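## Task

Place the yellow sponge inside the pull-out basket of the base cabinet, then slide that basket fully closed. The robot must not tip over or finish the scene leaning.

## Robot and tools

ROBOT. TidyBot++ is a single-arm mobile robot. It has a four-caster base (0.54 m long, 0.50 m wide, 0.38 m tall) and a seven-joint arm whose shoulder sits 0.12 m ahead of the base centre and 0.68 m up. At the end is a right hand with index, middle and ring fingers plus a thumb, and four independently motored hinges per digit. Segment lengths are 0.42 m (upper arm), 0.31 m (forearm) and 0.30 m (wrist to the reported hand point). Each scene starts with the arm folded and the hand pointing down. Cameras: base_camera, and wrist_camera on a mast on the palm side of the wrist, whose view the open hand partly covers.

FRAMES. Base frame: origin on the floor below the base centre, x forward, y left, z up, metres. hand_pose, hand_target and "target" use it. The odometry frame is the base frame as it stood when the scene began; base_odometry reports in it, with heading in rad (left positive). Odometry only counts wheel turns, so slipping shows up as travel.

move. One action per call, built from the keys below. It returns the state and, if asked, camera images.
- base: an object holding any of translate_m (forward +), strafe_m (left +), each -2 to 2 m, and rotate_rad (counter-clockwise from above +), -6.3 to 6.3 rad. All are offsets from where the base stands when the command begins, measured along its axes at that moment.
- joints: absolute targets keyed by name. joint_1_rad to joint_7_rad are in radians. joint_2_rad is limited to ±2.249, joint_4_rad to ±2.579 and joint_6_rad to ±2.099; the rest turn freely and take the shorter way, so send steps below half a turn. joint_1_rad positive turns the arm clockwise from above, opposite to rotate_rad. A forward-looking, level wrist view comes from 0, -1.2, 3.142, -2.03, 0, 0.075, 2.463. The sixteen hand keys (hand_index_mcp ... hand_thumb_ipl) are goal angles scaled from -1 to +1 between each hinge's stops; toward -1 generally curls a digit toward the palm. Straight values are about +0.75 for _mcp, +0.58 for _pip, +0.70 for _dip, 0 for _abd, and +0.71/+0.68/+0.23/+0.17 for thumb cmc/axl/mcp/ipl. hand_current_limit (-1 to 1, mapping to 0–550 mA, starting at +0.4) and hand_speed (-0.96 to 1, starting at -0.6) are settings shared by all hand motors. Keys you leave out keep their current goal.
- target: one list of seven numbers [x, y, z, qw, qx, qy, qz]. It is an absolute hand pose in the base frame, in metres plus a unit quaternion. When target is used, joints may hold only hand keys, otherwise the call is refused. The controller picks the arm angles itself, so the elbow may swing and the path may curve or overshoot. Unreachable poses wander for up to 10 s and end in time_out. To fix an error, add (wanted minus hand_pose) to the last target. To hold still, resend hand_target, not hand_pose.
- speeds: top speeds for this action only. translate_m and strafe_m take 0.05–0.5 m/s (give one when combining them), rotate_rad 0.1–1.57 rad/s.
- min_time_s: 0.1–8 s, the shortest time each arm motion in the action may take.
- cameras: a list of base_camera, wrist_camera or all.
- blocking: true or omitted waits until everything rests. false returns within about 0.5 s while motion continues.
A move with no action returns the state, images and the scene number.

wait(seconds 0–10, cameras) lets time pass without new commands and returns early once moves finish. stop(cameras) brakes everything still moving. zoom_image(camera, region [x0,y0,x1,y1] in pixels, at most 504×504) enlarges part of that camera's latest image. finished_scene(scene) ends the current scene; the goal must hold without the robot afterward.

RESULTS. "move" reads done, or the worst status among its motions. base_status, joint_status and hand_status give each motion's end: done, moving, off_target (resting short, maybe still pushing), contact_stop, time_out, not_followed (withheld by the self-collision check; "joint command not followed" or "pose unreachable" plus "cause:"), torque_fault, limit_stop_at_motor_heat. joint_positions lists angles and hand hinge values on the goal scale. motor_effort gives percent of maximum torque, with the peak of the last action in brackets. hand_state gives one word per hand motor: moving, goal, blocked (pressing against something) or overload (shut down). The *_current_ma lines show each motor's current, positive toward -1. base_tilt gives forward/right lean in degrees. on_its_own lists unrequested behaviour. "pictures" names the order of the images. "earlier move" reports a non-blocking move. ARM HIT, MOTOR HOT and OVER-TEMPERATURE FAULT are warnings.

CAUTIONS. A refused call (value out of range), or an unplanned stop (contact_stop, time_out, torque fault), cancels the remaining move, wait and finished_scene calls in that reply. An unknown key only invalidates its own call. Torque limits are 104.5 N m for joints 1–4 and 51.3 N m for joints 5–7; exceeding one freezes the arm for 10 s. Do not drive or turn while the arm is caught on something above about 0.6 m. Avoid hard sideways pushes with a raised hand and far reaches from the folded pose over nearby furniture: the robot can tip. Backing off or retracting the arm rights a slight lean. Nothing stops the arm from hitting the base, and it does not avoid furniture; it keeps pushing. Held loads make the arm sag, so correct as for a target, and never command a loaded joint to its own reading. A hand motor drawing 495 mA or more for 5 s shuts off for 10 s; a limit of +1 causes this. Three fingers can hook a bar or handle 0.005–0.03 m thick; pull it gently, since a fast base move can tear the fingers off it. Hands reach at most about 0.95 m high when pointing down. Don't drop objects, slam the basket, or strike fixed things hard.

Each tool is called after "Call:" by a JSON object that holds its "op" and its "data", one argument or row to a line.

## Session

Call:
{"op": "move", "data": {

}}

Scene clock: 0.00 s.
base_odometry: x=+0.000 y=+0.000 heading=+0.000
base_tilt: forward=+0.2 right=+0.1
base_status: not commanded
joint_positions: joint_1_rad=+0.041 joint_2_rad=-0.388 joint_3_rad=+3.135 joint_4_rad=-2.502 joint_5_rad=+0.021 joint_6_rad=-0.835 joint_7_rad=+3.125 hand_index_mcp=+0.754 hand_index_abd=+0.000 hand_index_pip=+0.577 hand_index_dip=+0.696 hand_middle_mcp=+0.754 hand_middle_abd=+0.000 hand_middle_pip=+0.577 hand_middle_dip=+0.696 hand_ring_mcp=+0.754 hand_ring_abd=+0.000 hand_ring_pip=+0.577 hand_ring_dip=+0.696 hand_thumb_cmc=+0.716 hand_thumb_axl=+0.677 hand_thumb_mcp=+0.223 hand_thumb_ipl=+0.168 hand_current_limit=+0.400 hand_speed=-0.600
joint_status: not commanded
hand_state: goal,goal,goal,goal,goal,goal,goal,goal,goal,goal,goal,goal,goal,goal,goal,goal
index_mcp_current_ma: 0
index_abd_current_ma: 0
index_pip_current_ma: 0
index_dip_current_ma: 0
middle_mcp_current_ma: 0
middle_abd_current_ma: 0
middle_pip_current_ma: 0
middle_dip_current_ma: 0
ring_mcp_current_ma: 0
ring_abd_current_ma: 0
ring_pip_current_ma: 0
ring_dip_current_ma: 0
thumb_cmc_current_ma: 1
thumb_axl_current_ma: 0
thumb_mcp_current_ma: -2
thumb_ipl_current_ma: 0
hand_goal_index_mcp: 0.754
hand_goal_index_abd: 0.000
hand_goal_index_pip: 0.576
hand_goal_index_dip: 0.696
hand_goal_middle_mcp: 0.754
hand_goal_middle_abd: 0.000
hand_goal_middle_pip: 0.576
hand_goal_middle_dip: 0.696
hand_goal_ring_mcp: 0.754
hand_goal_ring_abd: 0.000
hand_goal_ring_pip: 0.576
hand_goal_ring_dip: 0.696
hand_goal_thumb_cmc: 0.714
hand_goal_thumb_axl: 0.678
hand_goal_thumb_mcp: 0.226
hand_goal_thumb_ipl: 0.168
motor_effort: joint_1_rad=+0 joint_2_rad=-2 joint_3_rad=+1 joint_4_rad=+12 joint_5_rad=+0 joint_6_rad=+2 joint_7_rad=+0
hand_pose: x=+0.3689 y=-0.0351 z=+0.6297 quat_wxyz=(-0.075, -0.717, -0.690, -0.060) (m; base frame)
hand_target: x=+0.3686 y=-0.0351 z=+0.6294 quat_wxyz=(-0.075, -0.717, -0.690, -0.060) (m; base frame)
hand_status: not commanded
pictures: base_camera, wrist_camera

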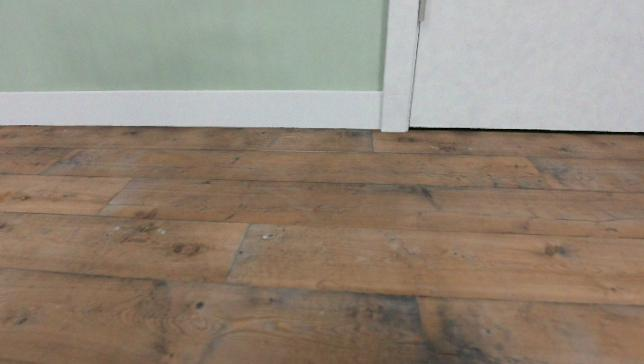

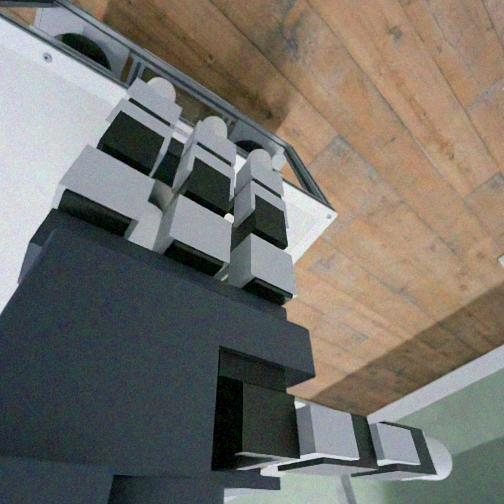

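Call:
{"op": "move", "data": {
  "joints": {"joint_1_rad":0,"joint_2_rad":-1.2,"joint_3_rad":3.142,"joint_4_rad":-2.03,"joint_5_rad":0,"joint_6_rad":0.075,"joint_7_rad":2.463},
  "min_time_s": 3,
  "cameras": ["all"]
}}

Call:
{"op": "move", "data": {
  "base": {"rotate_rad":1.2},
  "cameras": ["all"]
}}

Call:
{"op": "move", "data": {
  "base": {"rotate_rad":1.2},
  "cameras": ["all"]
}}

Call:
{"op": "move", "data": {
  "base": {"rotate_rad":1.2},
  "cameras": ["all"]
}}

Call:
{"op": "move", "data": {
  "base": {"rotate_rad":1.2},
  "cameras": ["all"]
}}

Scene clock: 11.53 s.
move: done
base_odometry: x=+0.000 y=+0.000 heading=+0.000
base_tilt: forward=+0.2 right=+0.0
base_status: not commanded
joint_positions: joint_1_rad=+0.015 joint_2_rad=-1.184 joint_3_rad=+3.135 joint_4_rad=-2.043 joint_5_rad=+0.021 joint_6_rad=+0.021 joint_7_rad=+2.529 hand_index_mcp=+0.761 hand_index_abd=+0.000 hand_index_pip=+0.577 hand_index_dip=+0.696 hand_middle_mcp=+0.761 hand_middle_abd=+0.000 hand_middle_pip=+0.577 hand_middle_dip=+0.696 hand_ring_mcp=+0.761 hand_ring_abd=+0.000 hand_ring_pip=+0.577 hand_ring_dip=+0.696 hand_thumb_cmc=+0.719 hand_thumb_axl=+0.677 hand_thumb_mcp=+0.227 hand_thumb_ipl=+0.168 hand_current_limit=+0.400 hand_speed=-0.600
joint_status: all done
hand_state: goal,goal,goal,goal,goal,goal,goal,goal,goal,goal,goal,goal,goal,goal,goal,goal
index_mcp_current_ma: 6
index_abd_current_ma: 0
index_pip_current_ma: 0
index_dip_current_ma: 0
middle_mcp_current_ma: 6
middle_abd_current_ma: 0
middle_pip_current_ma: 0
middle_dip_current_ma: 0
ring_mcp_current_ma: 6
ring_abd_current_ma: 0
ring_pip_current_ma: 0
ring_dip_current_ma: 0
thumb_cmc_current_ma: 4
thumb_axl_current_ma: 0
thumb_mcp_current_ma: 0
thumb_ipl_current_ma: 0
hand_goal_index_mcp: 0.754
hand_goal_index_abd: 0.000
hand_goal_index_pip: 0.576
hand_goal_index_dip: 0.696
hand_goal_middle_mcp: 0.754
hand_goal_middle_abd: 0.000
hand_goal_middle_pip: 0.576
hand_goal_middle_dip: 0.696
hand_goal_ring_mcp: 0.754
hand_goal_ring_abd: 0.000
hand_goal_ring_pip: 0.576
hand_goal_ring_dip: 0.696
hand_goal_thumb_cmc: 0.714
hand_goal_thumb_axl: 0.678
hand_goal_thumb_mcp: 0.226
hand_goal_thumb_ipl: 0.168
motor_effort: joint_1_rad=+0(1) joint_2_rad=+14(16) joint_3_rad=+1(3) joint_4_rad=+13(18) joint_5_rad=+1(2) joint_6_rad=+6(9) joint_7_rad=+0(2)
hand_pose: x=+0.1521 y=-0.0615 z=+1.2910 quat_wxyz=(-0.436, -0.359, -0.192, -0.803) (m; base frame)
hand_target: x=+0.1276 y=-0.0699 z=+1.3015 quat_wxyz=(-0.401, -0.333, -0.159, -0.839) (m; base frame)
hand_status: not commanded
pictures: base_camera, wrist_camera
camera_calibration:
wrist_camera: T_world_to_cam=[[-0.0750322, -0.996289, 0.0421817, -0.0667272], [-0.0975228, -0.0347667, -0.994626, 1.25025], [0.992401, -0.0787426, -0.0945523, 0.0884847], [0, 0, 0, 1]] pos_world=[0.0291087, -0.016045, 1.25471]

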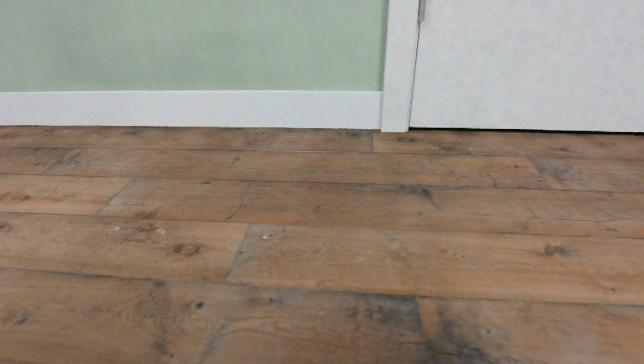

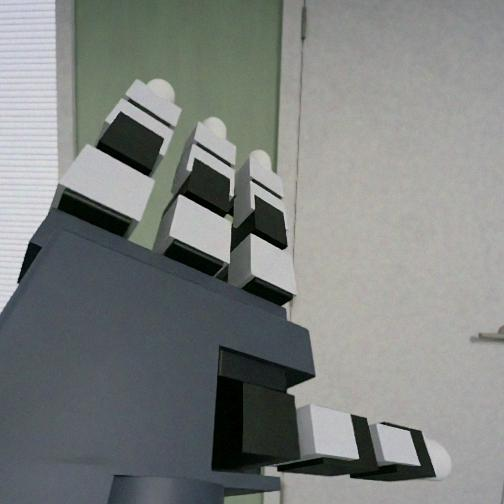

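Scene clock: 13.70 s.
move: done
base_odometry: x=+0.000 y=+0.000 heading=+1.200
base_tilt: forward=+0.2 right=+0.0
base_status: done
joint_positions: joint_1_rad=+0.008 joint_2_rad=-1.184 joint_3_rad=+3.135 joint_4_rad=-2.043 joint_5_rad=+0.021 joint_6_rad=+0.021 joint_7_rad=+2.527 hand_index_mcp=+0.761 hand_index_abd=+0.000 hand_index_pip=+0.577 hand_index_dip=+0.696 hand_middle_mcp=+0.761 hand_middle_abd=+0.000 hand_middle_pip=+0.577 hand_middle_dip=+0.696 hand_ring_mcp=+0.761 hand_ring_abd=+0.000 hand_ring_pip=+0.577 hand_ring_dip=+0.696 hand_thumb_cmc=+0.719 hand_thumb_axl=+0.677 hand_thumb_mcp=+0.227 hand_thumb_ipl=+0.168 hand_current_limit=+0.400 hand_speed=-0.600
joint_status: not commanded
hand_state: goal,goal,goal,goal,goal,goal,goal,goal,goal,goal,goal,goal,goal,goal,goal,goal
index_mcp_current_ma: 6
index_abd_current_ma: 0
index_pip_current_ma: 0
index_dip_current_ma: 0
middle_mcp_current_ma: 6
middle_abd_current_ma: 0
middle_pip_current_ma: 0
middle_dip_current_ma: 0
ring_mcp_current_ma: 6
ring_abd_current_ma: 0
ring_pip_current_ma: 0
ring_dip_current_ma: 0
thumb_cmc_current_ma: 4
thumb_axl_current_ma: 0
thumb_mcp_current_ma: 0
thumb_ipl_current_ma: 0
hand_goal_index_mcp: 0.754
hand_goal_index_abd: 0.000
hand_goal_index_pip: 0.576
hand_goal_index_dip: 0.696
hand_goal_middle_mcp: 0.754
hand_goal_middle_abd: 0.000
hand_goal_middle_pip: 0.576
hand_goal_middle_dip: 0.696
hand_goal_ring_mcp: 0.754
hand_goal_ring_abd: 0.000
hand_goal_ring_pip: 0.576
hand_goal_ring_dip: 0.696
hand_goal_thumb_cmc: 0.714
hand_goal_thumb_axl: 0.678
hand_goal_thumb_mcp: 0.226
hand_goal_thumb_ipl: 0.168
motor_effort: joint_1_rad=+0(1) joint_2_rad=+14(14) joint_3_rad=+2(2) joint_4_rad=+13(14) joint_5_rad=+2(2) joint_6_rad=+6(7) joint_7_rad=+0(1)
hand_pose: x=+0.1525 y=-0.0614 z=+1.2909 quat_wxyz=(-0.432, -0.358, -0.192, -0.805) (m; base frame)
hand_target: x=+0.1276 y=-0.0699 z=+1.3015 quat_wxyz=(-0.401, -0.333, -0.159, -0.839) (m; base frame)
hand_status: not commanded
pictures: base_camera, wrist_camera
camera_calibration:
wrist_camera: T_world_to_cam=[[-0.066977, -0.996935, 0.0404273, -0.0657217], [-0.0970423, -0.0338173, -0.994706, 1.25034], [0.993024, -0.0705455, -0.0944799, 0.088275], [0, 0, 0, 1]] pos_world=[0.029275, -0.0170097, 1.25472]

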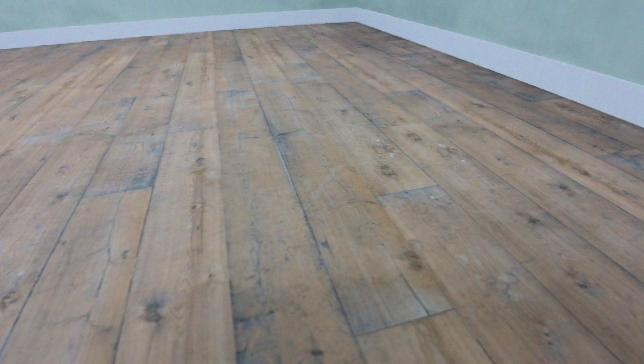

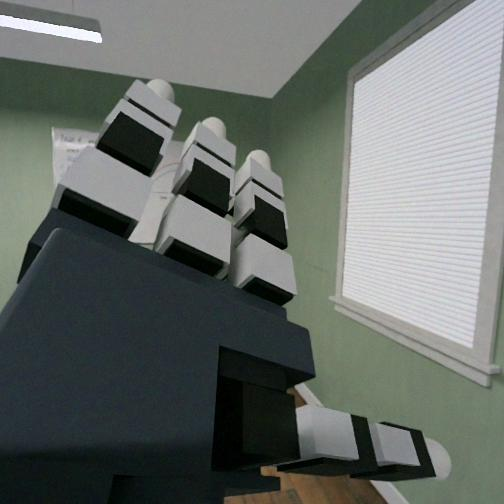

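Scene clock: 15.73 s.
move: done
base_odometry: x=+0.000 y=+0.000 heading=+2.400
base_tilt: forward=+0.2 right=+0.1
base_status: done
joint_positions: joint_1_rad=+0.007 joint_2_rad=-1.184 joint_3_rad=+3.135 joint_4_rad=-2.043 joint_5_rad=+0.021 joint_6_rad=+0.021 joint_7_rad=+2.527 hand_index_mcp=+0.761 hand_index_abd=+0.000 hand_index_pip=+0.577 hand_index_dip=+0.696 hand_middle_mcp=+0.761 hand_middle_abd=+0.000 hand_middle_pip=+0.577 hand_middle_dip=+0.696 hand_ring_mcp=+0.761 hand_ring_abd=+0.000 hand_ring_pip=+0.577 hand_ring_dip=+0.696 hand_thumb_cmc=+0.719 hand_thumb_axl=+0.677 hand_thumb_mcp=+0.227 hand_thumb_ipl=+0.168 hand_current_limit=+0.400 hand_speed=-0.600
joint_status: not commanded
hand_state: goal,goal,goal,goal,goal,goal,goal,goal,goal,goal,goal,goal,goal,goal,goal,goal
index_mcp_current_ma: 6
index_abd_current_ma: 0
index_pip_current_ma: 0
index_dip_current_ma: 0
middle_mcp_current_ma: 6
middle_abd_current_ma: 0
middle_pip_current_ma: 0
middle_dip_current_ma: 0
ring_mcp_current_ma: 6
ring_abd_current_ma: 0
ring_pip_current_ma: 0
ring_dip_current_ma: 0
thumb_cmc_current_ma: 4
thumb_axl_current_ma: 0
thumb_mcp_current_ma: 0
thumb_ipl_current_ma: 0
hand_goal_index_mcp: 0.754
hand_goal_index_abd: 0.000
hand_goal_index_pip: 0.576
hand_goal_index_dip: 0.696
hand_goal_middle_mcp: 0.754
hand_goal_middle_abd: 0.000
hand_goal_middle_pip: 0.576
hand_goal_middle_dip: 0.696
hand_goal_ring_mcp: 0.754
hand_goal_ring_abd: 0.000
hand_goal_ring_pip: 0.576
hand_goal_ring_dip: 0.696
hand_goal_thumb_cmc: 0.714
hand_goal_thumb_axl: 0.678
hand_goal_thumb_mcp: 0.226
hand_goal_thumb_ipl: 0.168
motor_effort: joint_1_rad=+0(1) joint_2_rad=+13(14) joint_3_rad=+2(2) joint_4_rad=+13(14) joint_5_rad=+1(2) joint_6_rad=+6(6) joint_7_rad=+0(1)
hand_pose: x=+0.1526 y=-0.0614 z=+1.2909 quat_wxyz=(-0.432, -0.358, -0.193, -0.805) (m; base frame)
hand_target: x=+0.1276 y=-0.0699 z=+1.3015 quat_wxyz=(-0.401, -0.333, -0.159, -0.839) (m; base frame)
hand_status: not commanded
pictures: base_camera, wrist_camera
camera_calibration:
wrist_camera: T_world_to_cam=[[-0.0656788, -0.997022, 0.0404116, -0.0658358], [-0.0970036, -0.0339276, -0.994706, 1.25033], [0.993115, -0.0692512, -0.0944864, 0.0883014], [0, 0, 0, 1]] pos_world=[0.0292695, -0.017104, 1.25472]

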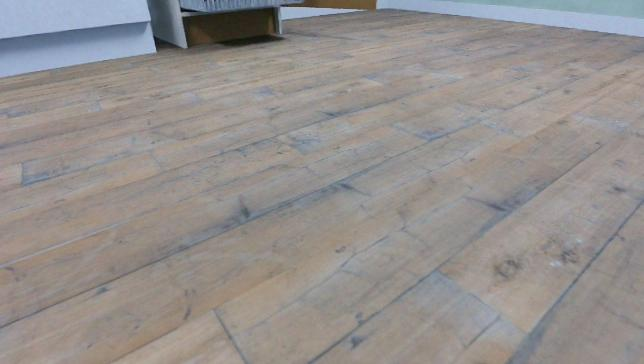

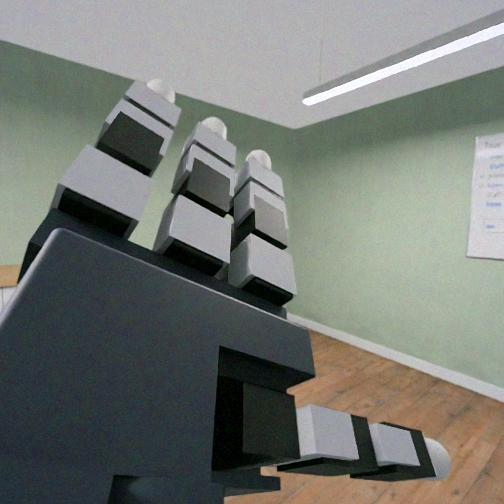

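Scene clock: 17.77 s.
move: done
base_odometry: x=+0.000 y=+0.000 heading=-2.684
base_tilt: forward=+0.2 right=+0.0
base_status: done
joint_positions: joint_1_rad=+0.006 joint_2_rad=-1.184 joint_3_rad=+3.135 joint_4_rad=-2.043 joint_5_rad=+0.021 joint_6_rad=+0.021 joint_7_rad=+2.527 hand_index_mcp=+0.761 hand_index_abd=+0.000 hand_index_pip=+0.577 hand_index_dip=+0.696 hand_middle_mcp=+0.761 hand_middle_abd=+0.000 hand_middle_pip=+0.577 hand_middle_dip=+0.696 hand_ring_mcp=+0.761 hand_ring_abd=+0.000 hand_ring_pip=+0.577 hand_ring_dip=+0.696 hand_thumb_cmc=+0.719 hand_thumb_axl=+0.677 hand_thumb_mcp=+0.227 hand_thumb_ipl=+0.168 hand_current_limit=+0.400 hand_speed=-0.600
joint_status: not commanded
hand_state: goal,goal,goal,goal,goal,goal,goal,goal,goal,goal,goal,goal,goal,goal,goal,goal
index_mcp_current_ma: 6
index_abd_current_ma: 0
index_pip_current_ma: 0
index_dip_current_ma: 0
middle_mcp_current_ma: 6
middle_abd_current_ma: 0
middle_pip_current_ma: 0
middle_dip_current_ma: 0
ring_mcp_current_ma: 6
ring_abd_current_ma: 0
ring_pip_current_ma: 0
ring_dip_current_ma: 0
thumb_cmc_current_ma: 4
thumb_axl_current_ma: 0
thumb_mcp_current_ma: 0
thumb_ipl_current_ma: 0
hand_goal_index_mcp: 0.754
hand_goal_index_abd: 0.000
hand_goal_index_pip: 0.576
hand_goal_index_dip: 0.696
hand_goal_middle_mcp: 0.754
hand_goal_middle_abd: 0.000
hand_goal_middle_pip: 0.576
hand_goal_middle_dip: 0.696
hand_goal_ring_mcp: 0.754
hand_goal_ring_abd: 0.000
hand_goal_ring_pip: 0.576
hand_goal_ring_dip: 0.696
hand_goal_thumb_cmc: 0.714
hand_goal_thumb_axl: 0.678
hand_goal_thumb_mcp: 0.226
hand_goal_thumb_ipl: 0.168
motor_effort: joint_1_rad=+0(1) joint_2_rad=+13(14) joint_3_rad=+2(2) joint_4_rad=+13(14) joint_5_rad=+1(2) joint_6_rad=+6(6) joint_7_rad=+0(1)
hand_pose: x=+0.1526 y=-0.0614 z=+1.2909 quat_wxyz=(-0.431, -0.358, -0.193, -0.805) (m; base frame)
hand_target: x=+0.1276 y=-0.0699 z=+1.3015 quat_wxyz=(-0.401, -0.333, -0.159, -0.839) (m; base frame)
hand_status: not commanded
pictures: base_camera, wrist_camera
camera_calibration:
wrist_camera: T_world_to_cam=[[-0.0648715, -0.997074, 0.0404395, -0.0659917], [-0.0969725, -0.0340342, -0.994705, 1.25033], [0.993171, -0.0684495, -0.0944809, 0.0883033], [0, 0, 0, 1]] pos_world=[0.0292661, -0.0172004, 1.25472]

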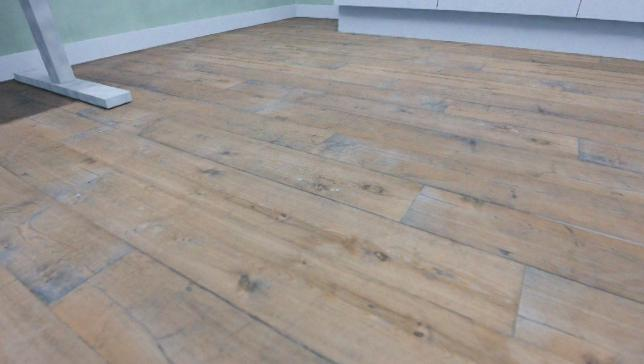

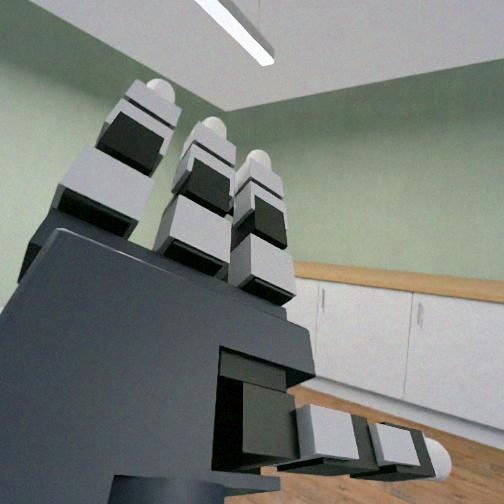

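Scene clock: 19.80 s.
move: done
base_odometry: x=+0.000 y=+0.000 heading=-1.484
base_tilt: forward=+0.2 right=+0.0
base_status: done
joint_positions: joint_1_rad=+0.006 joint_2_rad=-1.184 joint_3_rad=+3.135 joint_4_rad=-2.043 joint_5_rad=+0.021 joint_6_rad=+0.021 joint_7_rad=+2.527 hand_index_mcp=+0.761 hand_index_abd=+0.000 hand_index_pip=+0.577 hand_index_dip=+0.696 hand_middle_mcp=+0.761 hand_middle_abd=+0.000 hand_middle_pip=+0.577 hand_middle_dip=+0.696 hand_ring_mcp=+0.761 hand_ring_abd=+0.000 hand_ring_pip=+0.577 hand_ring_dip=+0.696 hand_thumb_cmc=+0.719 hand_thumb_axl=+0.677 hand_thumb_mcp=+0.227 hand_thumb_ipl=+0.168 hand_current_limit=+0.400 hand_speed=-0.600
joint_status: not commanded
hand_state: goal,goal,goal,goal,goal,goal,goal,goal,goal,goal,goal,goal,goal,goal,goal,goal
index_mcp_current_ma: 6
index_abd_current_ma: 0
index_pip_current_ma: 0
index_dip_current_ma: 0
middle_mcp_current_ma: 6
middle_abd_current_ma: 0
middle_pip_current_ma: 0
middle_dip_current_ma: 0
ring_mcp_current_ma: 6
ring_abd_current_ma: 0
ring_pip_current_ma: 0
ring_dip_current_ma: 0
thumb_cmc_current_ma: 4
thumb_axl_current_ma: 0
thumb_mcp_current_ma: 0
thumb_ipl_current_ma: 0
hand_goal_index_mcp: 0.754
hand_goal_index_abd: 0.000
hand_goal_index_pip: 0.576
hand_goal_index_dip: 0.696
hand_goal_middle_mcp: 0.754
hand_goal_middle_abd: 0.000
hand_goal_middle_pip: 0.576
hand_goal_middle_dip: 0.696
hand_goal_ring_mcp: 0.754
hand_goal_ring_abd: 0.000
hand_goal_ring_pip: 0.576
hand_goal_ring_dip: 0.696
hand_goal_thumb_cmc: 0.714
hand_goal_thumb_axl: 0.678
hand_goal_thumb_mcp: 0.226
hand_goal_thumb_ipl: 0.168
motor_effort: joint_1_rad=+0(1) joint_2_rad=+14(14) joint_3_rad=+2(2) joint_4_rad=+13(14) joint_5_rad=+1(1) joint_6_rad=+6(6) joint_7_rad=+0(1)
hand_pose: x=+0.1527 y=-0.0614 z=+1.2909 quat_wxyz=(-0.431, -0.358, -0.193, -0.805) (m; base frame)
hand_target: x=+0.1276 y=-0.0699 z=+1.3015 quat_wxyz=(-0.401, -0.333, -0.159, -0.839) (m; base frame)
hand_status: not commanded
pictures: base_camera, wrist_camera
camera_calibration:
wrist_camera: T_world_to_cam=[[-0.0643761, -0.997108, 0.0403904, -0.0659432], [-0.0969553, -0.0340334, -0.994707, 1.25033], [0.993205, -0.0679514, -0.094484, 0.088317], [0, 0, 0, 1]] pos_world=[0.029264, -0.0171983, 1.25472]

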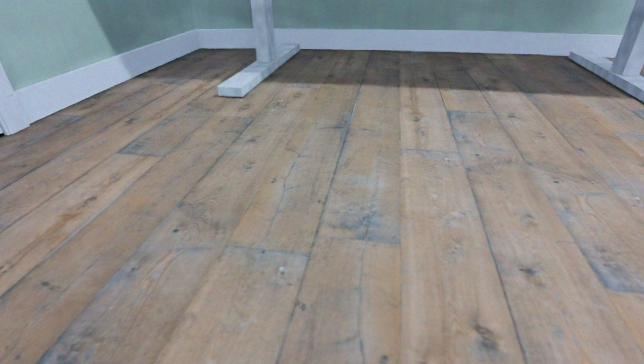

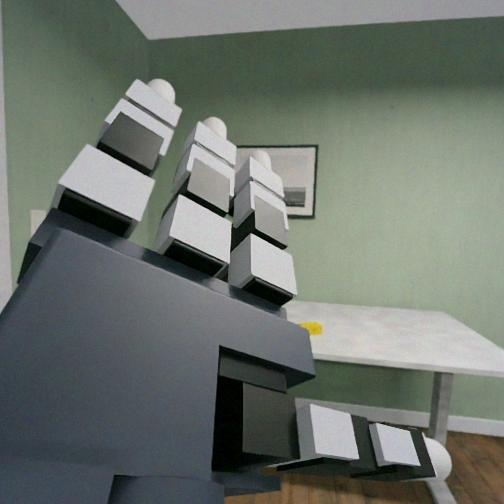

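Call:
{"op": "move", "data": {
  "base": {"rotate_rad":-0.087}
}}

Call:
{"op": "move", "data": {
  "base": {"translate_m":0.5,"strafe_m":-0.35},
  "joints": {"joint_6_rad":-0.5},
  "cameras": ["all"]
}}

Scene clock: 38.17 s.
move: done
base_odometry: x=+0.000 y=+0.000 heading=-1.571
base_tilt: forward=+0.2 right=+0.0
base_status: done
joint_positions: joint_1_rad=+0.006 joint_2_rad=-1.184 joint_3_rad=+3.135 joint_4_rad=-2.043 joint_5_rad=+0.021 joint_6_rad=+0.021 joint_7_rad=+2.527 hand_index_mcp=+0.761 hand_index_abd=+0.000 hand_index_pip=+0.577 hand_index_dip=+0.696 hand_middle_mcp=+0.761 hand_middle_abd=+0.000 hand_middle_pip=+0.577 hand_middle_dip=+0.696 hand_ring_mcp=+0.761 hand_ring_abd=+0.000 hand_ring_pip=+0.577 hand_ring_dip=+0.696 hand_thumb_cmc=+0.719 hand_thumb_axl=+0.677 hand_thumb_mcp=+0.227 hand_thumb_ipl=+0.168 hand_current_limit=+0.400 hand_speed=-0.600
joint_status: not commanded
hand_state: goal,goal,goal,goal,goal,goal,goal,goal,goal,goal,goal,goal,goal,goal,goal,goal
index_mcp_current_ma: 6
index_abd_current_ma: 0
index_pip_current_ma: 0
index_dip_current_ma: 0
middle_mcp_current_ma: 6
middle_abd_current_ma: 0
middle_pip_current_ma: 0
middle_dip_current_ma: 0
ring_mcp_current_ma: 6
ring_abd_current_ma: 0
ring_pip_current_ma: 0
ring_dip_current_ma: 0
thumb_cmc_current_ma: 4
thumb_axl_current_ma: 0
thumb_mcp_current_ma: 0
thumb_ipl_current_ma: 0
hand_goal_index_mcp: 0.754
hand_goal_index_abd: 0.000
hand_goal_index_pip: 0.576
hand_goal_index_dip: 0.696
hand_goal_middle_mcp: 0.754
hand_goal_middle_abd: 0.000
hand_goal_middle_pip: 0.576
hand_goal_middle_dip: 0.696
hand_goal_ring_mcp: 0.754
hand_goal_ring_abd: 0.000
hand_goal_ring_pip: 0.576
hand_goal_ring_dip: 0.696
hand_goal_thumb_cmc: 0.714
hand_goal_thumb_axl: 0.678
hand_goal_thumb_mcp: 0.226
hand_goal_thumb_ipl: 0.168
motor_effort: joint_1_rad=+0(1) joint_2_rad=+13(14) joint_3_rad=+1(3) joint_4_rad=+13(14) joint_5_rad=+1(1) joint_6_rad=+6(6) joint_7_rad=+1(1)
hand_pose: x=+0.1527 y=-0.0614 z=+1.2909 quat_wxyz=(-0.431, -0.358, -0.193, -0.805) (m; base frame)
hand_target: x=+0.1276 y=-0.0699 z=+1.3015 quat_wxyz=(-0.401, -0.333, -0.159, -0.839) (m; base frame)
hand_status: not commanded
pictures: none

Scene clock: 40.60 s.
move: done
base_odometry: x=-0.350 y=-0.500 heading=-1.570
base_tilt: forward=+0.2 right=+0.0
base_status: done
joint_positions: joint_1_rad=+0.004 joint_2_rad=-1.188 joint_3_rad=+3.138 joint_4_rad=-2.033 joint_5_rad=+0.021 joint_6_rad=-0.447 joint_7_rad=+2.527 hand_index_mcp=+0.763 hand_index_abd=+0.000 hand_index_pip=+0.577 hand_index_dip=+0.696 hand_middle_mcp=+0.762 hand_middle_abd=+0.000 hand_middle_pip=+0.577 hand_middle_dip=+0.696 hand_ring_mcp=+0.762 hand_ring_abd=+0.000 hand_ring_pip=+0.577 hand_ring_dip=+0.696 hand_thumb_cmc=+0.719 hand_thumb_axl=+0.677 hand_thumb_mcp=+0.227 hand_thumb_ipl=+0.168 hand_current_limit=+0.400 hand_speed=-0.600
joint_status: all done
hand_state: goal,goal,goal,goal,goal,goal,goal,goal,goal,goal,goal,goal,goal,goal,goal,goal
index_mcp_current_ma: 9
index_abd_current_ma: 0
index_pip_current_ma: 0
index_dip_current_ma: 0
middle_mcp_current_ma: 8
middle_abd_current_ma: 0
middle_pip_current_ma: 0
middle_dip_current_ma: 0
ring_mcp_current_ma: 8
ring_abd_current_ma: 0
ring_pip_current_ma: 0
ring_dip_current_ma: 0
thumb_cmc_current_ma: 4
thumb_axl_current_ma: 0
thumb_mcp_current_ma: 0
thumb_ipl_current_ma: 0
hand_goal_index_mcp: 0.754
hand_goal_index_abd: 0.000
hand_goal_index_pip: 0.576
hand_goal_index_dip: 0.696
hand_goal_middle_mcp: 0.754
hand_goal_middle_abd: 0.000
hand_goal_middle_pip: 0.576
hand_goal_middle_dip: 0.696
hand_goal_ring_mcp: 0.754
hand_goal_ring_abd: 0.000
hand_goal_ring_pip: 0.576
hand_goal_ring_dip: 0.696
hand_goal_thumb_cmc: 0.714
hand_goal_thumb_axl: 0.678
hand_goal_thumb_mcp: 0.226
hand_goal_thumb_ipl: 0.168
motor_effort: joint_1_rad=+0(2) joint_2_rad=+13(17) joint_3_rad=+2(4) joint_4_rad=+14(16) joint_5_rad=+0(2) joint_6_rad=+8(10) joint_7_rad=+0(1)
hand_pose: x=+0.2371 y=-0.0663 z=+1.1858 quat_wxyz=(-0.378, -0.533, -0.279, -0.703) (m; base frame)
hand_target: x=+0.2392 y=-0.0699 z=+1.1687 quat_wxyz=(-0.339, -0.557, -0.266, -0.710) (m; base frame)
hand_status: not commanded
pictures: base_camera, wrist_camera
camera_calibration:
wrist_camera: T_world_to_cam=[[-0.0507394, -0.997105, 0.0566296, -0.0837359], [-0.523886, -0.0217019, -0.851512, 1.08599], [0.850276, -0.0728727, -0.521269, 0.533791], [0, 0, 0, 1]] pos_world=[0.110818, -0.0210266, 1.20772]

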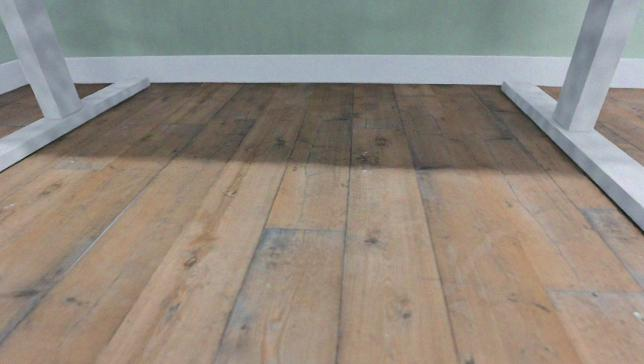

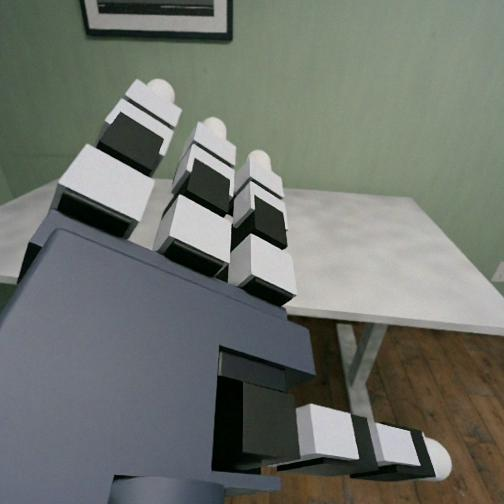

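Call:
{"op": "move", "data": {
  "joints": {"joint_1_rad":-0.5},
  "cameras": ["wrist_camera"]
}}

Scene clock: 48.90 s.
move: done
base_odometry: x=-0.350 y=-0.500 heading=-1.570
base_tilt: forward=+0.2 right=+0.0
base_status: not commanded
joint_positions: joint_1_rad=-0.487 joint_2_rad=-1.188 joint_3_rad=+3.138 joint_4_rad=-2.033 joint_5_rad=+0.021 joint_6_rad=-0.447 joint_7_rad=+2.527 hand_index_mcp=+0.763 hand_index_abd=+0.000 hand_index_pip=+0.577 hand_index_dip=+0.696 hand_middle_mcp=+0.762 hand_middle_abd=+0.000 hand_middle_pip=+0.577 hand_middle_dip=+0.696 hand_ring_mcp=+0.762 hand_ring_abd=+0.000 hand_ring_pip=+0.577 hand_ring_dip=+0.696 hand_thumb_cmc=+0.719 hand_thumb_axl=+0.677 hand_thumb_mcp=+0.227 hand_thumb_ipl=+0.168 hand_current_limit=+0.400 hand_speed=-0.600
joint_status: all done
hand_state: goal,goal,goal,goal,goal,goal,goal,goal,goal,goal,goal,goal,goal,goal,goal,goal
index_mcp_current_ma: 9
index_abd_current_ma: 0
index_pip_current_ma: 0
index_dip_current_ma: 0
middle_mcp_current_ma: 8
middle_abd_current_ma: 0
middle_pip_current_ma: 0
middle_dip_current_ma: 0
ring_mcp_current_ma: 8
ring_abd_current_ma: 0
ring_pip_current_ma: 0
ring_dip_current_ma: 0
thumb_cmc_current_ma: 4
thumb_axl_current_ma: 0
thumb_mcp_current_ma: 0
thumb_ipl_current_ma: 0
hand_goal_index_mcp: 0.754
hand_goal_index_abd: 0.000
hand_goal_index_pip: 0.576
hand_goal_index_dip: 0.696
hand_goal_middle_mcp: 0.754
hand_goal_middle_abd: 0.000
hand_goal_middle_pip: 0.576
hand_goal_middle_dip: 0.696
hand_goal_ring_mcp: 0.754
hand_goal_ring_abd: 0.000
hand_goal_ring_pip: 0.576
hand_goal_ring_dip: 0.696
hand_goal_thumb_cmc: 0.714
hand_goal_thumb_axl: 0.678
hand_goal_thumb_mcp: 0.226
hand_goal_thumb_ipl: 0.168
motor_effort: joint_1_rad=+0(2) joint_2_rad=+13(13) joint_3_rad=+2(2) joint_4_rad=+14(14) joint_5_rad=+1(2) joint_6_rad=+8(8) joint_7_rad=+1(1)
hand_pose: x=+0.2544 y=-0.0027 z=+1.1858 quat_wxyz=(-0.196, -0.449, -0.401, -0.774) (m; base frame)
hand_target: x=+0.2580 y=-0.0037 z=+1.1687 quat_wxyz=(-0.153, -0.474, -0.396, -0.772) (m; base frame)
hand_status: not commanded
pictures: wrist_camera
camera_calibration:
wrist_camera: T_world_to_cam=[[0.425853, -0.903017, 0.0566508, -0.140435], [-0.451635, -0.266405, -0.851501, 1.07743], [0.784013, 0.337029, -0.521283, 0.541619], [0, 0, 0, 1]] pos_world=[0.121773, -0.0223244, 1.20772]

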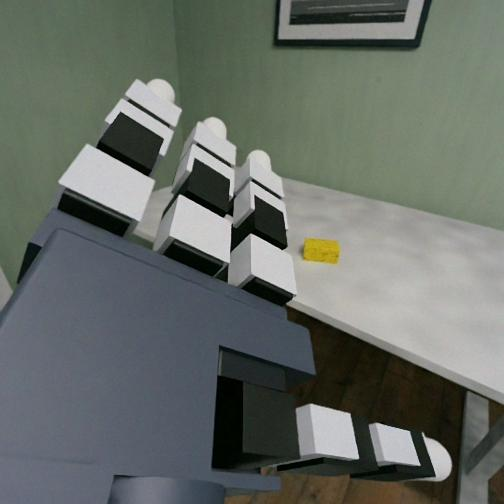

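Call:
{"op": "zoom_image", "data": {
  "camera": "wrist_camera",
  "region": [280, 210, 380, 290]
}}

Scaled by 5.040.

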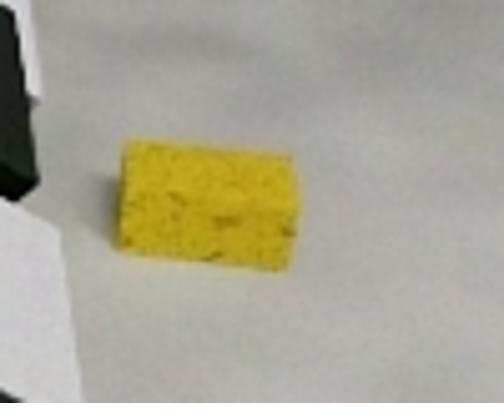

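Call:
{"op": "move", "data": {
  "base": {"translate_m":0.2},
  "joints": {"joint_1_rad":-0.6,"joint_6_rad":-0.7},
  "cameras": ["all"]
}}

Call:
{"op": "zoom_image", "data": {
  "camera": "wrist_camera",
  "region": [250, 130, 450, 330]
}}

Scene clock: 91.60 s.
move: done
base_odometry: x=-0.350 y=-0.700 heading=-1.570
base_tilt: forward=+0.2 right=+0.0
base_status: done
joint_positions: joint_1_rad=-0.589 joint_2_rad=-1.188 joint_3_rad=+3.138 joint_4_rad=-2.033 joint_5_rad=+0.021 joint_6_rad=-0.631 joint_7_rad=+2.527 hand_index_mcp=+0.763 hand_index_abd=+0.000 hand_index_pip=+0.577 hand_index_dip=+0.696 hand_middle_mcp=+0.762 hand_middle_abd=+0.000 hand_middle_pip=+0.577 hand_middle_dip=+0.696 hand_ring_mcp=+0.762 hand_ring_abd=+0.000 hand_ring_pip=+0.577 hand_ring_dip=+0.696 hand_thumb_cmc=+0.719 hand_thumb_axl=+0.677 hand_thumb_mcp=+0.227 hand_thumb_ipl=+0.168 hand_current_limit=+0.400 hand_speed=-0.600
joint_status: all done
hand_state: goal,goal,goal,goal,goal,goal,goal,goal,goal,goal,goal,goal,goal,goal,goal,goal
index_mcp_current_ma: 9
index_abd_current_ma: 0
index_pip_current_ma: 0
index_dip_current_ma: 0
middle_mcp_current_ma: 8
middle_abd_current_ma: 0
middle_pip_current_ma: 0
middle_dip_current_ma: 0
ring_mcp_current_ma: 8
ring_abd_current_ma: 0
ring_pip_current_ma: 0
ring_dip_current_ma: 0
thumb_cmc_current_ma: 4
thumb_axl_current_ma: 0
thumb_mcp_current_ma: 0
thumb_ipl_current_ma: 0
hand_goal_index_mcp: 0.754
hand_goal_index_abd: 0.000
hand_goal_index_pip: 0.576
hand_goal_index_dip: 0.696
hand_goal_middle_mcp: 0.754
hand_goal_middle_abd: 0.000
hand_goal_middle_pip: 0.576
hand_goal_middle_dip: 0.696
hand_goal_ring_mcp: 0.754
hand_goal_ring_abd: 0.000
hand_goal_ring_pip: 0.576
hand_goal_ring_dip: 0.696
hand_goal_thumb_cmc: 0.714
hand_goal_thumb_axl: 0.678
hand_goal_thumb_mcp: 0.226
hand_goal_thumb_ipl: 0.168
motor_effort: joint_1_rad=+0(2) joint_2_rad=+12(15) joint_3_rad=+2(3) joint_4_rad=+14(16) joint_5_rad=+0(2) joint_6_rad=+8(10) joint_7_rad=+0(1)
hand_pose: x=+0.2717 y=+0.0212 z=+1.1334 quat_wxyz=(-0.146, -0.480, -0.472, -0.725) (m; base frame)
hand_target: x=+0.2731 y=+0.0208 z=+1.1106 quat_wxyz=(-0.105, -0.509, -0.470, -0.714) (m; base frame)
hand_status: not commanded
pictures: base_camera, wrist_camera
camera_calibration:
wrist_camera: T_world_to_cam=[[0.521701, -0.850867, 0.0620807, -0.156488], [-0.546236, -0.389042, -0.741804, 0.95103], [0.655328, 0.353089, -0.667738, 0.693449], [0, 0, 0, 1]] pos_world=[0.14669, -0.00800854, 1.17823]

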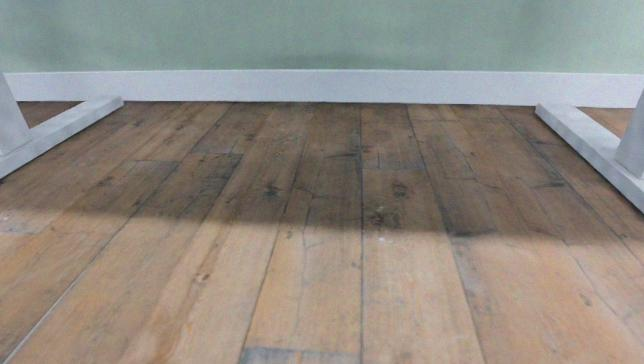

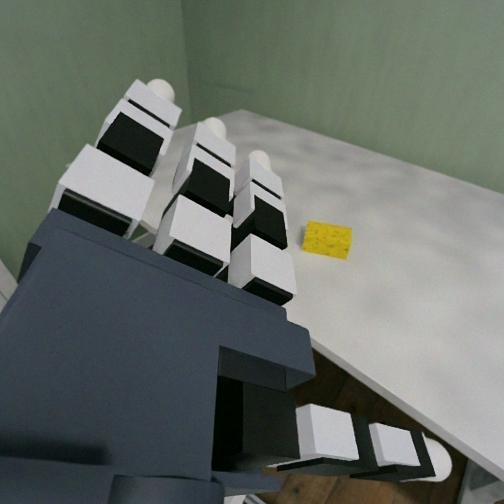

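Scaled by 2.520.

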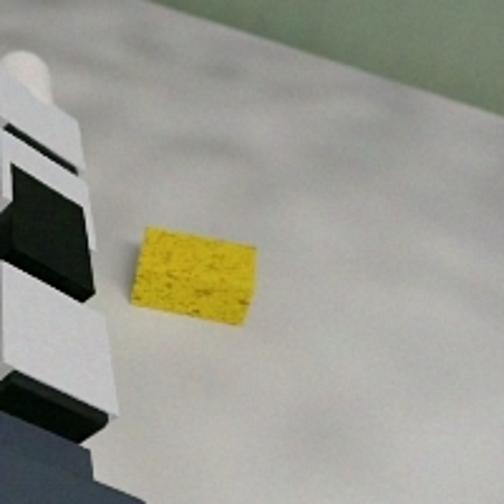

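Call:
{"op": "move", "data": {
  "base": {"rotate_rad":0.31,"strafe_m":-0.09}
}}

Call:
{"op": "move", "data": {
  "joints": {"joint_1_rad":0,"joint_2_rad":0.026,"joint_3_rad":3.142,"joint_4_rad":-1.467,"joint_5_rad":0,"joint_6_rad":-0.515,"joint_7_rad":0,"hand_index_mcp":0.89,"hand_middle_mcp":0.89,"hand_ring_mcp":0.89,"hand_index_pip":-0.3,"hand_middle_pip":-0.3,"hand_ring_pip":-0.3,"hand_index_dip":0.406,"hand_middle_dip":0.406,"hand_ring_dip":0.406,"hand_thumb_cmc":-0.77,"hand_thumb_mcp":-0.168,"hand_thumb_ipl":0.168},
  "min_time_s": 4,
  "cameras": ["all"]
}}

Scene clock: 133.93 s.
move: done
base_odometry: x=-0.440 y=-0.700 heading=-1.260
base_tilt: forward=+0.2 right=+0.0
base_status: done
joint_positions: joint_1_rad=-0.600 joint_2_rad=-1.188 joint_3_rad=+3.138 joint_4_rad=-2.033 joint_5_rad=+0.021 joint_6_rad=-0.631 joint_7_rad=+2.527 hand_index_mcp=+0.763 hand_index_abd=+0.000 hand_index_pip=+0.577 hand_index_dip=+0.696 hand_middle_mcp=+0.762 hand_middle_abd=+0.000 hand_middle_pip=+0.577 hand_middle_dip=+0.696 hand_ring_mcp=+0.762 hand_ring_abd=+0.000 hand_ring_pip=+0.577 hand_ring_dip=+0.696 hand_thumb_cmc=+0.719 hand_thumb_axl=+0.677 hand_thumb_mcp=+0.227 hand_thumb_ipl=+0.168 hand_current_limit=+0.400 hand_speed=-0.600
joint_status: not commanded
hand_state: goal,goal,goal,goal,goal,goal,goal,goal,goal,goal,goal,goal,goal,goal,goal,goal
index_mcp_current_ma: 9
index_abd_current_ma: 0
index_pip_current_ma: 0
index_dip_current_ma: 0
middle_mcp_current_ma: 8
middle_abd_current_ma: 0
middle_pip_current_ma: 0
middle_dip_current_ma: 0
ring_mcp_current_ma: 8
ring_abd_current_ma: 0
ring_pip_current_ma: 0
ring_dip_current_ma: 0
thumb_cmc_current_ma: 4
thumb_axl_current_ma: 0
thumb_mcp_current_ma: 0
thumb_ipl_current_ma: 0
hand_goal_index_mcp: 0.754
hand_goal_index_abd: 0.000
hand_goal_index_pip: 0.576
hand_goal_index_dip: 0.696
hand_goal_middle_mcp: 0.754
hand_goal_middle_abd: 0.000
hand_goal_middle_pip: 0.576
hand_goal_middle_dip: 0.696
hand_goal_ring_mcp: 0.754
hand_goal_ring_abd: 0.000
hand_goal_ring_pip: 0.576
hand_goal_ring_dip: 0.696
hand_goal_thumb_cmc: 0.714
hand_goal_thumb_axl: 0.678
hand_goal_thumb_mcp: 0.226
hand_goal_thumb_ipl: 0.168
motor_effort: joint_1_rad=+0(2) joint_2_rad=+13(14) joint_3_rad=+2(4) joint_4_rad=+14(15) joint_5_rad=+0(2) joint_6_rad=+8(8) joint_7_rad=+1(1)
hand_pose: x=+0.2715 y=+0.0226 z=+1.1334 quat_wxyz=(-0.142, -0.477, -0.474, -0.726) (m; base frame)
hand_target: x=+0.2731 y=+0.0208 z=+1.1106 quat_wxyz=(-0.105, -0.509, -0.470, -0.714) (m; base frame)
hand_status: not commanded
pictures: none

Scene clock: 138.60 s.
move: done
base_odometry: x=-0.440 y=-0.700 heading=-1.260
base_tilt: forward=+0.2 right=+0.0
base_status: not commanded
joint_positions: joint_1_rad=-0.013 joint_2_rad=+0.006 joint_3_rad=+3.138 joint_4_rad=-1.490 joint_5_rad=+0.021 joint_6_rad=-0.572 joint_7_rad=+0.066 hand_index_mcp=+0.884 hand_index_abd=+0.000 hand_index_pip=-0.298 hand_index_dip=+0.409 hand_middle_mcp=+0.884 hand_middle_abd=+0.000 hand_middle_pip=-0.298 hand_middle_dip=+0.409 hand_ring_mcp=+0.884 hand_ring_abd=+0.000 hand_ring_pip=-0.298 hand_ring_dip=+0.409 hand_thumb_cmc=-0.764 hand_thumb_axl=+0.678 hand_thumb_mcp=-0.167 hand_thumb_ipl=+0.168 hand_current_limit=+0.400 hand_speed=-0.600
joint_status: all done
hand_state: goal,goal,goal,goal,goal,goal,goal,goal,goal,goal,goal,goal,goal,goal,goal,goal
index_mcp_current_ma: -5
index_abd_current_ma: 0
index_pip_current_ma: 1
index_dip_current_ma: 2
middle_mcp_current_ma: -5
middle_abd_current_ma: 0
middle_pip_current_ma: 1
middle_dip_current_ma: 1
ring_mcp_current_ma: -5
ring_abd_current_ma: 0
ring_pip_current_ma: 1
ring_dip_current_ma: 2
thumb_cmc_current_ma: 4
thumb_axl_current_ma: 0
thumb_mcp_current_ma: 0
thumb_ipl_current_ma: 0
hand_goal_index_mcp: 0.890
hand_goal_index_abd: 0.000
hand_goal_index_pip: -0.300
hand_goal_index_dip: 0.406
hand_goal_middle_mcp: 0.890
hand_goal_middle_abd: 0.000
hand_goal_middle_pip: -0.300
hand_goal_middle_dip: 0.406
hand_goal_ring_mcp: 0.890
hand_goal_ring_abd: 0.000
hand_goal_ring_pip: -0.300
hand_goal_ring_dip: 0.406
hand_goal_thumb_cmc: -0.770
hand_goal_thumb_axl: 0.678
hand_goal_thumb_mcp: -0.168
hand_goal_thumb_ipl: 0.168
motor_effort: joint_1_rad=-1(2) joint_2_rad=-19(22) joint_3_rad=+1(2) joint_4_rad=+17(18) joint_5_rad=+0(2) joint_6_rad=+7(9) joint_7_rad=+0(2)
hand_pose: x=+0.6586 y=+0.0221 z=+0.9058 quat_wxyz=(+0.346, -0.635, +0.579, -0.377) (m; base frame)
hand_target: x=+0.6805 y=+0.0238 z=+0.9222 quat_wxyz=(+0.380, -0.596, +0.597, -0.380) (m; base frame)
hand_status: not commanded
pictures: base_camera, wrist_camera
camera_calibration:
wrist_camera: T_world_to_cam=[[-0.347391, 0.730687, -0.587721, 0.782528], [-0.408161, 0.446444, 0.796299, -0.508793], [0.84423, 0.516511, 0.143147, -0.574921], [0, 0, 0, 1]] pos_world=[0.549539, -0.0476829, 0.947358]

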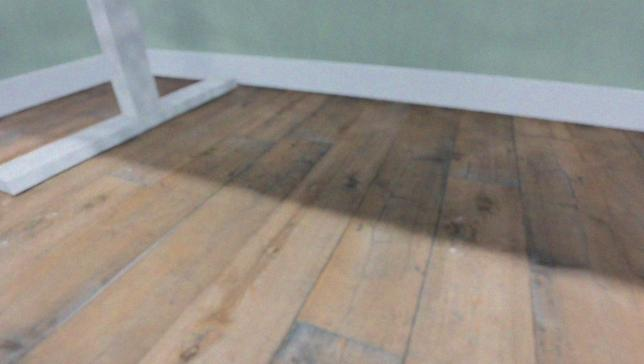

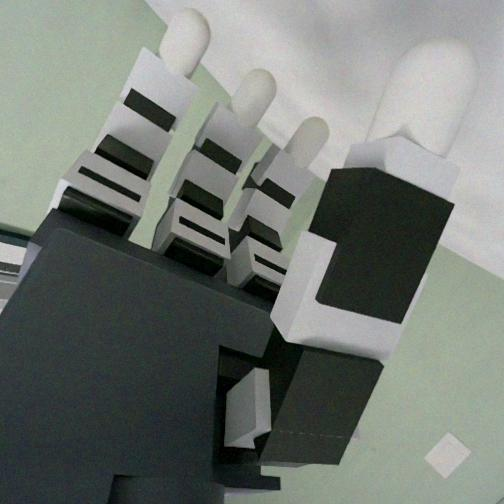

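Call:
{"op": "move", "data": {
  "joints": {"joint_1_rad":0.01,"joint_2_rad":0.045,"joint_4_rad":-1.64,"joint_5_rad":-0.02,"joint_6_rad":-0.28,"joint_7_rad":-0.06},
  "min_time_s": 2,
  "cameras": ["wrist_camera"]
}}

Scene clock: 146.90 s.
move: done
base_odometry: x=-0.440 y=-0.700 heading=-1.260
base_tilt: forward=+0.2 right=+0.0
base_status: not commanded
joint_positions: joint_1_rad=-0.005 joint_2_rad=+0.013 joint_3_rad=+3.138 joint_4_rad=-1.617 joint_5_rad=+0.021 joint_6_rad=-0.339 joint_7_rad=+0.004 hand_index_mcp=+0.883 hand_index_abd=+0.000 hand_index_pip=-0.298 hand_index_dip=+0.409 hand_middle_mcp=+0.884 hand_middle_abd=+0.000 hand_middle_pip=-0.298 hand_middle_dip=+0.409 hand_ring_mcp=+0.884 hand_ring_abd=+0.000 hand_ring_pip=-0.298 hand_ring_dip=+0.409 hand_thumb_cmc=-0.765 hand_thumb_axl=+0.678 hand_thumb_mcp=-0.167 hand_thumb_ipl=+0.168 hand_current_limit=+0.400 hand_speed=-0.600
joint_status: all done
hand_state: goal,goal,goal,goal,goal,goal,goal,goal,goal,goal,goal,goal,goal,goal,goal,goal
index_mcp_current_ma: -6
index_abd_current_ma: 0
index_pip_current_ma: 1
index_dip_current_ma: 2
middle_mcp_current_ma: -5
middle_abd_current_ma: 0
middle_pip_current_ma: 1
middle_dip_current_ma: 1
ring_mcp_current_ma: -5
ring_abd_current_ma: 0
ring_pip_current_ma: 1
ring_dip_current_ma: 2
thumb_cmc_current_ma: 4
thumb_axl_current_ma: 0
thumb_mcp_current_ma: 0
thumb_ipl_current_ma: 0
hand_goal_index_mcp: 0.890
hand_goal_index_abd: 0.000
hand_goal_index_pip: -0.300
hand_goal_index_dip: 0.406
hand_goal_middle_mcp: 0.890
hand_goal_middle_abd: 0.000
hand_goal_middle_pip: -0.300
hand_goal_middle_dip: 0.406
hand_goal_ring_mcp: 0.890
hand_goal_ring_abd: 0.000
hand_goal_ring_pip: -0.300
hand_goal_ring_dip: 0.406
hand_goal_thumb_cmc: -0.770
hand_goal_thumb_axl: 0.678
hand_goal_thumb_mcp: -0.168
hand_goal_thumb_ipl: 0.168
motor_effort: joint_1_rad=+0(2) joint_2_rad=-19(20) joint_3_rad=+0(2) joint_4_rad=+17(18) joint_5_rad=+1(2) joint_6_rad=+7(9) joint_7_rad=+1(2)
hand_pose: x=+0.6831 y=+0.0248 z=+0.8882 quat_wxyz=(+0.386, -0.597, +0.581, -0.396) (m; base frame)
hand_target: x=+0.6969 y=+0.0264 z=+0.8740 quat_wxyz=(+0.407, -0.562, +0.613, -0.377) (m; base frame)
hand_status: not commanded
pictures: wrist_camera
camera_calibration:
wrist_camera: T_world_to_cam=[[-0.267458, 0.772766, -0.575586, 0.712264], [-0.474121, 0.41449, 0.776793, -0.422805], [0.838854, 0.480657, 0.255526, -0.689829], [0, 0, 0, 1]] pos_world=[0.568706, -0.0435937, 0.914671]

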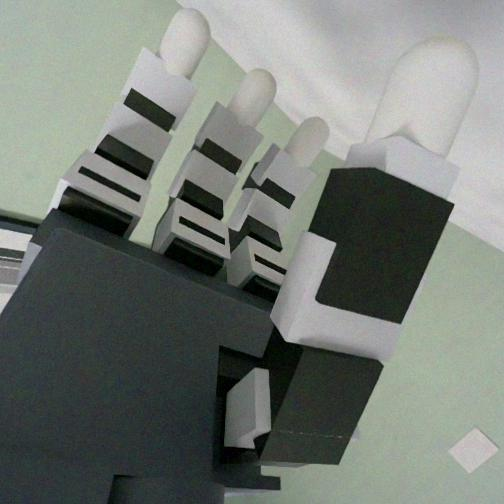

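Call:
{"op": "move", "data": {
  "base": {"strafe_m":-0.033},
  "joints": {"joint_1_rad":0.01,"joint_2_rad":0.06,"joint_4_rad":-1.725,"joint_5_rad":-0.02,"joint_6_rad":-0.21,"joint_7_rad":-0.06},
  "min_time_s": 2,
  "cameras": ["wrist_camera"]
}}

Scene clock: 157.60 s.
move: done
base_odometry: x=-0.472 y=-0.710 heading=-1.259
base_tilt: forward=+0.2 right=+0.1
base_status: done
joint_positions: joint_1_rad=+0.006 joint_2_rad=+0.027 joint_3_rad=+3.142 joint_4_rad=-1.701 joint_5_rad=+0.021 joint_6_rad=-0.268 joint_7_rad=+0.004 hand_index_mcp=+0.883 hand_index_abd=+0.000 hand_index_pip=-0.298 hand_index_dip=+0.409 hand_middle_mcp=+0.884 hand_middle_abd=+0.000 hand_middle_pip=-0.298 hand_middle_dip=+0.409 hand_ring_mcp=+0.884 hand_ring_abd=+0.000 hand_ring_pip=-0.298 hand_ring_dip=+0.409 hand_thumb_cmc=-0.766 hand_thumb_axl=+0.678 hand_thumb_mcp=-0.167 hand_thumb_ipl=+0.168 hand_current_limit=+0.400 hand_speed=-0.600
joint_status: all done
hand_state: goal,goal,goal,goal,goal,goal,goal,goal,goal,goal,goal,goal,goal,goal,goal,goal
index_mcp_current_ma: -6
index_abd_current_ma: 0
index_pip_current_ma: 1
index_dip_current_ma: 2
middle_mcp_current_ma: -5
middle_abd_current_ma: 0
middle_pip_current_ma: 1
middle_dip_current_ma: 1
ring_mcp_current_ma: -5
ring_abd_current_ma: 0
ring_pip_current_ma: 1
ring_dip_current_ma: 2
thumb_cmc_current_ma: 3
thumb_axl_current_ma: 0
thumb_mcp_current_ma: 0
thumb_ipl_current_ma: 0
hand_goal_index_mcp: 0.890
hand_goal_index_abd: 0.000
hand_goal_index_pip: -0.300
hand_goal_index_dip: 0.406
hand_goal_middle_mcp: 0.890
hand_goal_middle_abd: 0.000
hand_goal_middle_pip: -0.300
hand_goal_middle_dip: 0.406
hand_goal_ring_mcp: 0.890
hand_goal_ring_abd: 0.000
hand_goal_ring_pip: -0.300
hand_goal_ring_dip: 0.406
hand_goal_thumb_cmc: -0.770
hand_goal_thumb_axl: 0.678
hand_goal_thumb_mcp: -0.168
hand_goal_thumb_ipl: 0.168
motor_effort: joint_1_rad=+0(2) joint_2_rad=-20(20) joint_3_rad=+1(3) joint_4_rad=+17(18) joint_5_rad=+1(2) joint_6_rad=+8(9) joint_7_rad=+0(2)
hand_pose: x=+0.6805 y=+0.0171 z=+0.8508 quat_wxyz=(+0.376, -0.598, +0.590, -0.390) (m; base frame)
hand_target: x=+0.6922 y=+0.0260 z=+0.8354 quat_wxyz=(+0.398, -0.568, +0.619, -0.369) (m; base frame)
hand_status: not commanded
pictures: wrist_camera
camera_calibration:
wrist_camera: T_world_to_cam=[[-0.272951, 0.776578, -0.567824, 0.693076], [-0.44702, 0.420265, 0.789652, -0.421206], [0.851863, 0.469365, 0.232434, -0.663341], [0, 0, 0, 1]] pos_world=[0.565964, -0.0498603, 0.880334]

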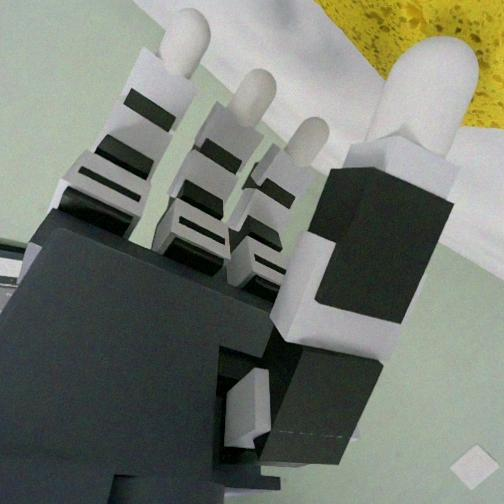

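Call:
{"op": "zoom_image", "data": {
  "camera": "wrist_camera",
  "region": [254, 0, 504, 250]
}}

Scaled by 2.016.

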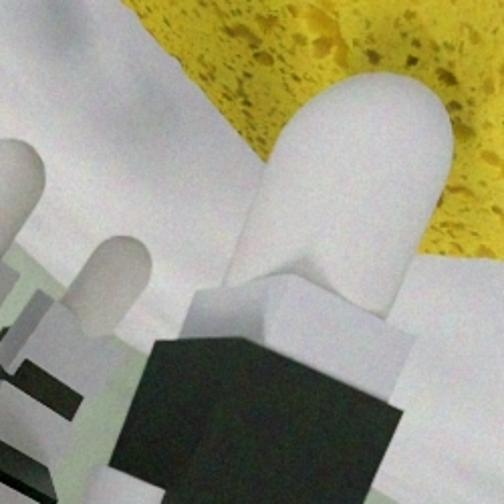

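Call:
{"op": "move", "data": {
  "base": {"translate_m":-0.035},
  "cameras": ["wrist_camera"]
}}

Call:
{"op": "zoom_image", "data": {
  "camera": "wrist_camera",
  "region": [254, 0, 504, 250]
}}

Scene clock: 184.23 s.
move: done
base_odometry: x=-0.482 y=-0.677 heading=-1.259
base_tilt: forward=+0.2 right=+0.0
base_status: done
joint_positions: joint_1_rad=+0.006 joint_2_rad=+0.038 joint_3_rad=+3.142 joint_4_rad=-1.703 joint_5_rad=+0.021 joint_6_rad=-0.265 joint_7_rad=+0.004 hand_index_mcp=+0.883 hand_index_abd=+0.000 hand_index_pip=-0.298 hand_index_dip=+0.409 hand_middle_mcp=+0.884 hand_middle_abd=+0.000 hand_middle_pip=-0.298 hand_middle_dip=+0.409 hand_ring_mcp=+0.884 hand_ring_abd=+0.000 hand_ring_pip=-0.298 hand_ring_dip=+0.409 hand_thumb_cmc=-0.766 hand_thumb_axl=+0.678 hand_thumb_mcp=-0.167 hand_thumb_ipl=+0.168 hand_current_limit=+0.400 hand_speed=-0.600
joint_status: not commanded
hand_state: goal,goal,goal,goal,goal,goal,goal,goal,goal,goal,goal,goal,goal,goal,goal,goal
index_mcp_current_ma: -6
index_abd_current_ma: 0
index_pip_current_ma: 1
index_dip_current_ma: 2
middle_mcp_current_ma: -5
middle_abd_current_ma: 0
middle_pip_current_ma: 1
middle_dip_current_ma: 1
ring_mcp_current_ma: -5
ring_abd_current_ma: 0
ring_pip_current_ma: 1
ring_dip_current_ma: 2
thumb_cmc_current_ma: 2
thumb_axl_current_ma: 0
thumb_mcp_current_ma: 0
thumb_ipl_current_ma: 0
hand_goal_index_mcp: 0.890
hand_goal_index_abd: 0.000
hand_goal_index_pip: -0.300
hand_goal_index_dip: 0.406
hand_goal_middle_mcp: 0.890
hand_goal_middle_abd: 0.000
hand_goal_middle_pip: -0.300
hand_goal_middle_dip: 0.406
hand_goal_ring_mcp: 0.890
hand_goal_ring_abd: 0.000
hand_goal_ring_pip: -0.300
hand_goal_ring_dip: 0.406
hand_goal_thumb_cmc: -0.770
hand_goal_thumb_axl: 0.678
hand_goal_thumb_mcp: -0.168
hand_goal_thumb_ipl: 0.168
motor_effort: joint_1_rad=+0(1) joint_2_rad=-20(22) joint_3_rad=+1(2) joint_4_rad=+17(17) joint_5_rad=+1(2) joint_6_rad=+7(8) joint_7_rad=+0(1)
hand_pose: x=+0.6823 y=+0.0171 z=+0.8440 quat_wxyz=(+0.373, -0.601, +0.592, -0.387) (m; base frame)
hand_target: x=+0.6922 y=+0.0260 z=+0.8354 quat_wxyz=(+0.398, -0.568, +0.619, -0.369) (m; base frame)
hand_status: not commanded
pictures: wrist_camera
camera_calibration:
wrist_camera: T_world_to_cam=[[-0.278978, 0.776565, -0.564905, 0.691374], [-0.438762, 0.42019, 0.79431, -0.424639], [0.854201, 0.469454, 0.223504, -0.657377], [0, 0, 0, 1]] pos_world=[0.568095, -0.0498598, 0.874782]

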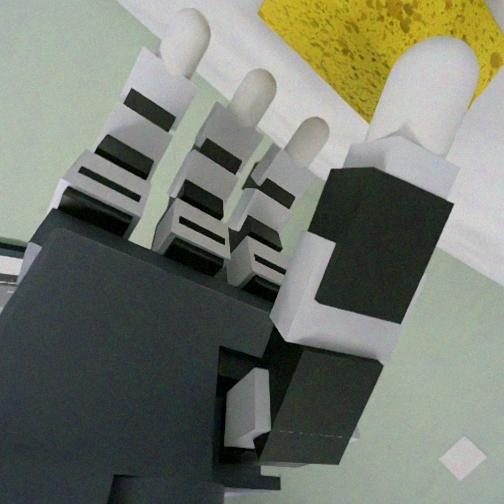

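Scaled by 2.016.

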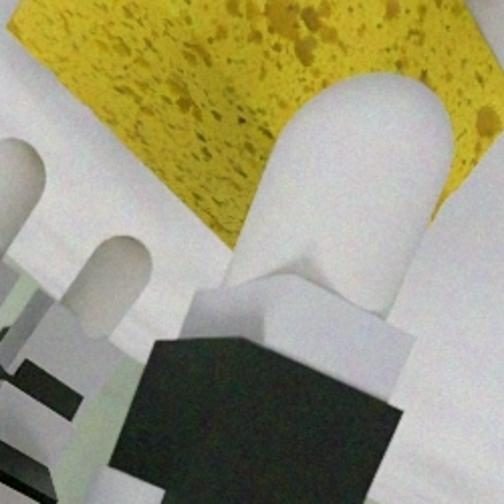

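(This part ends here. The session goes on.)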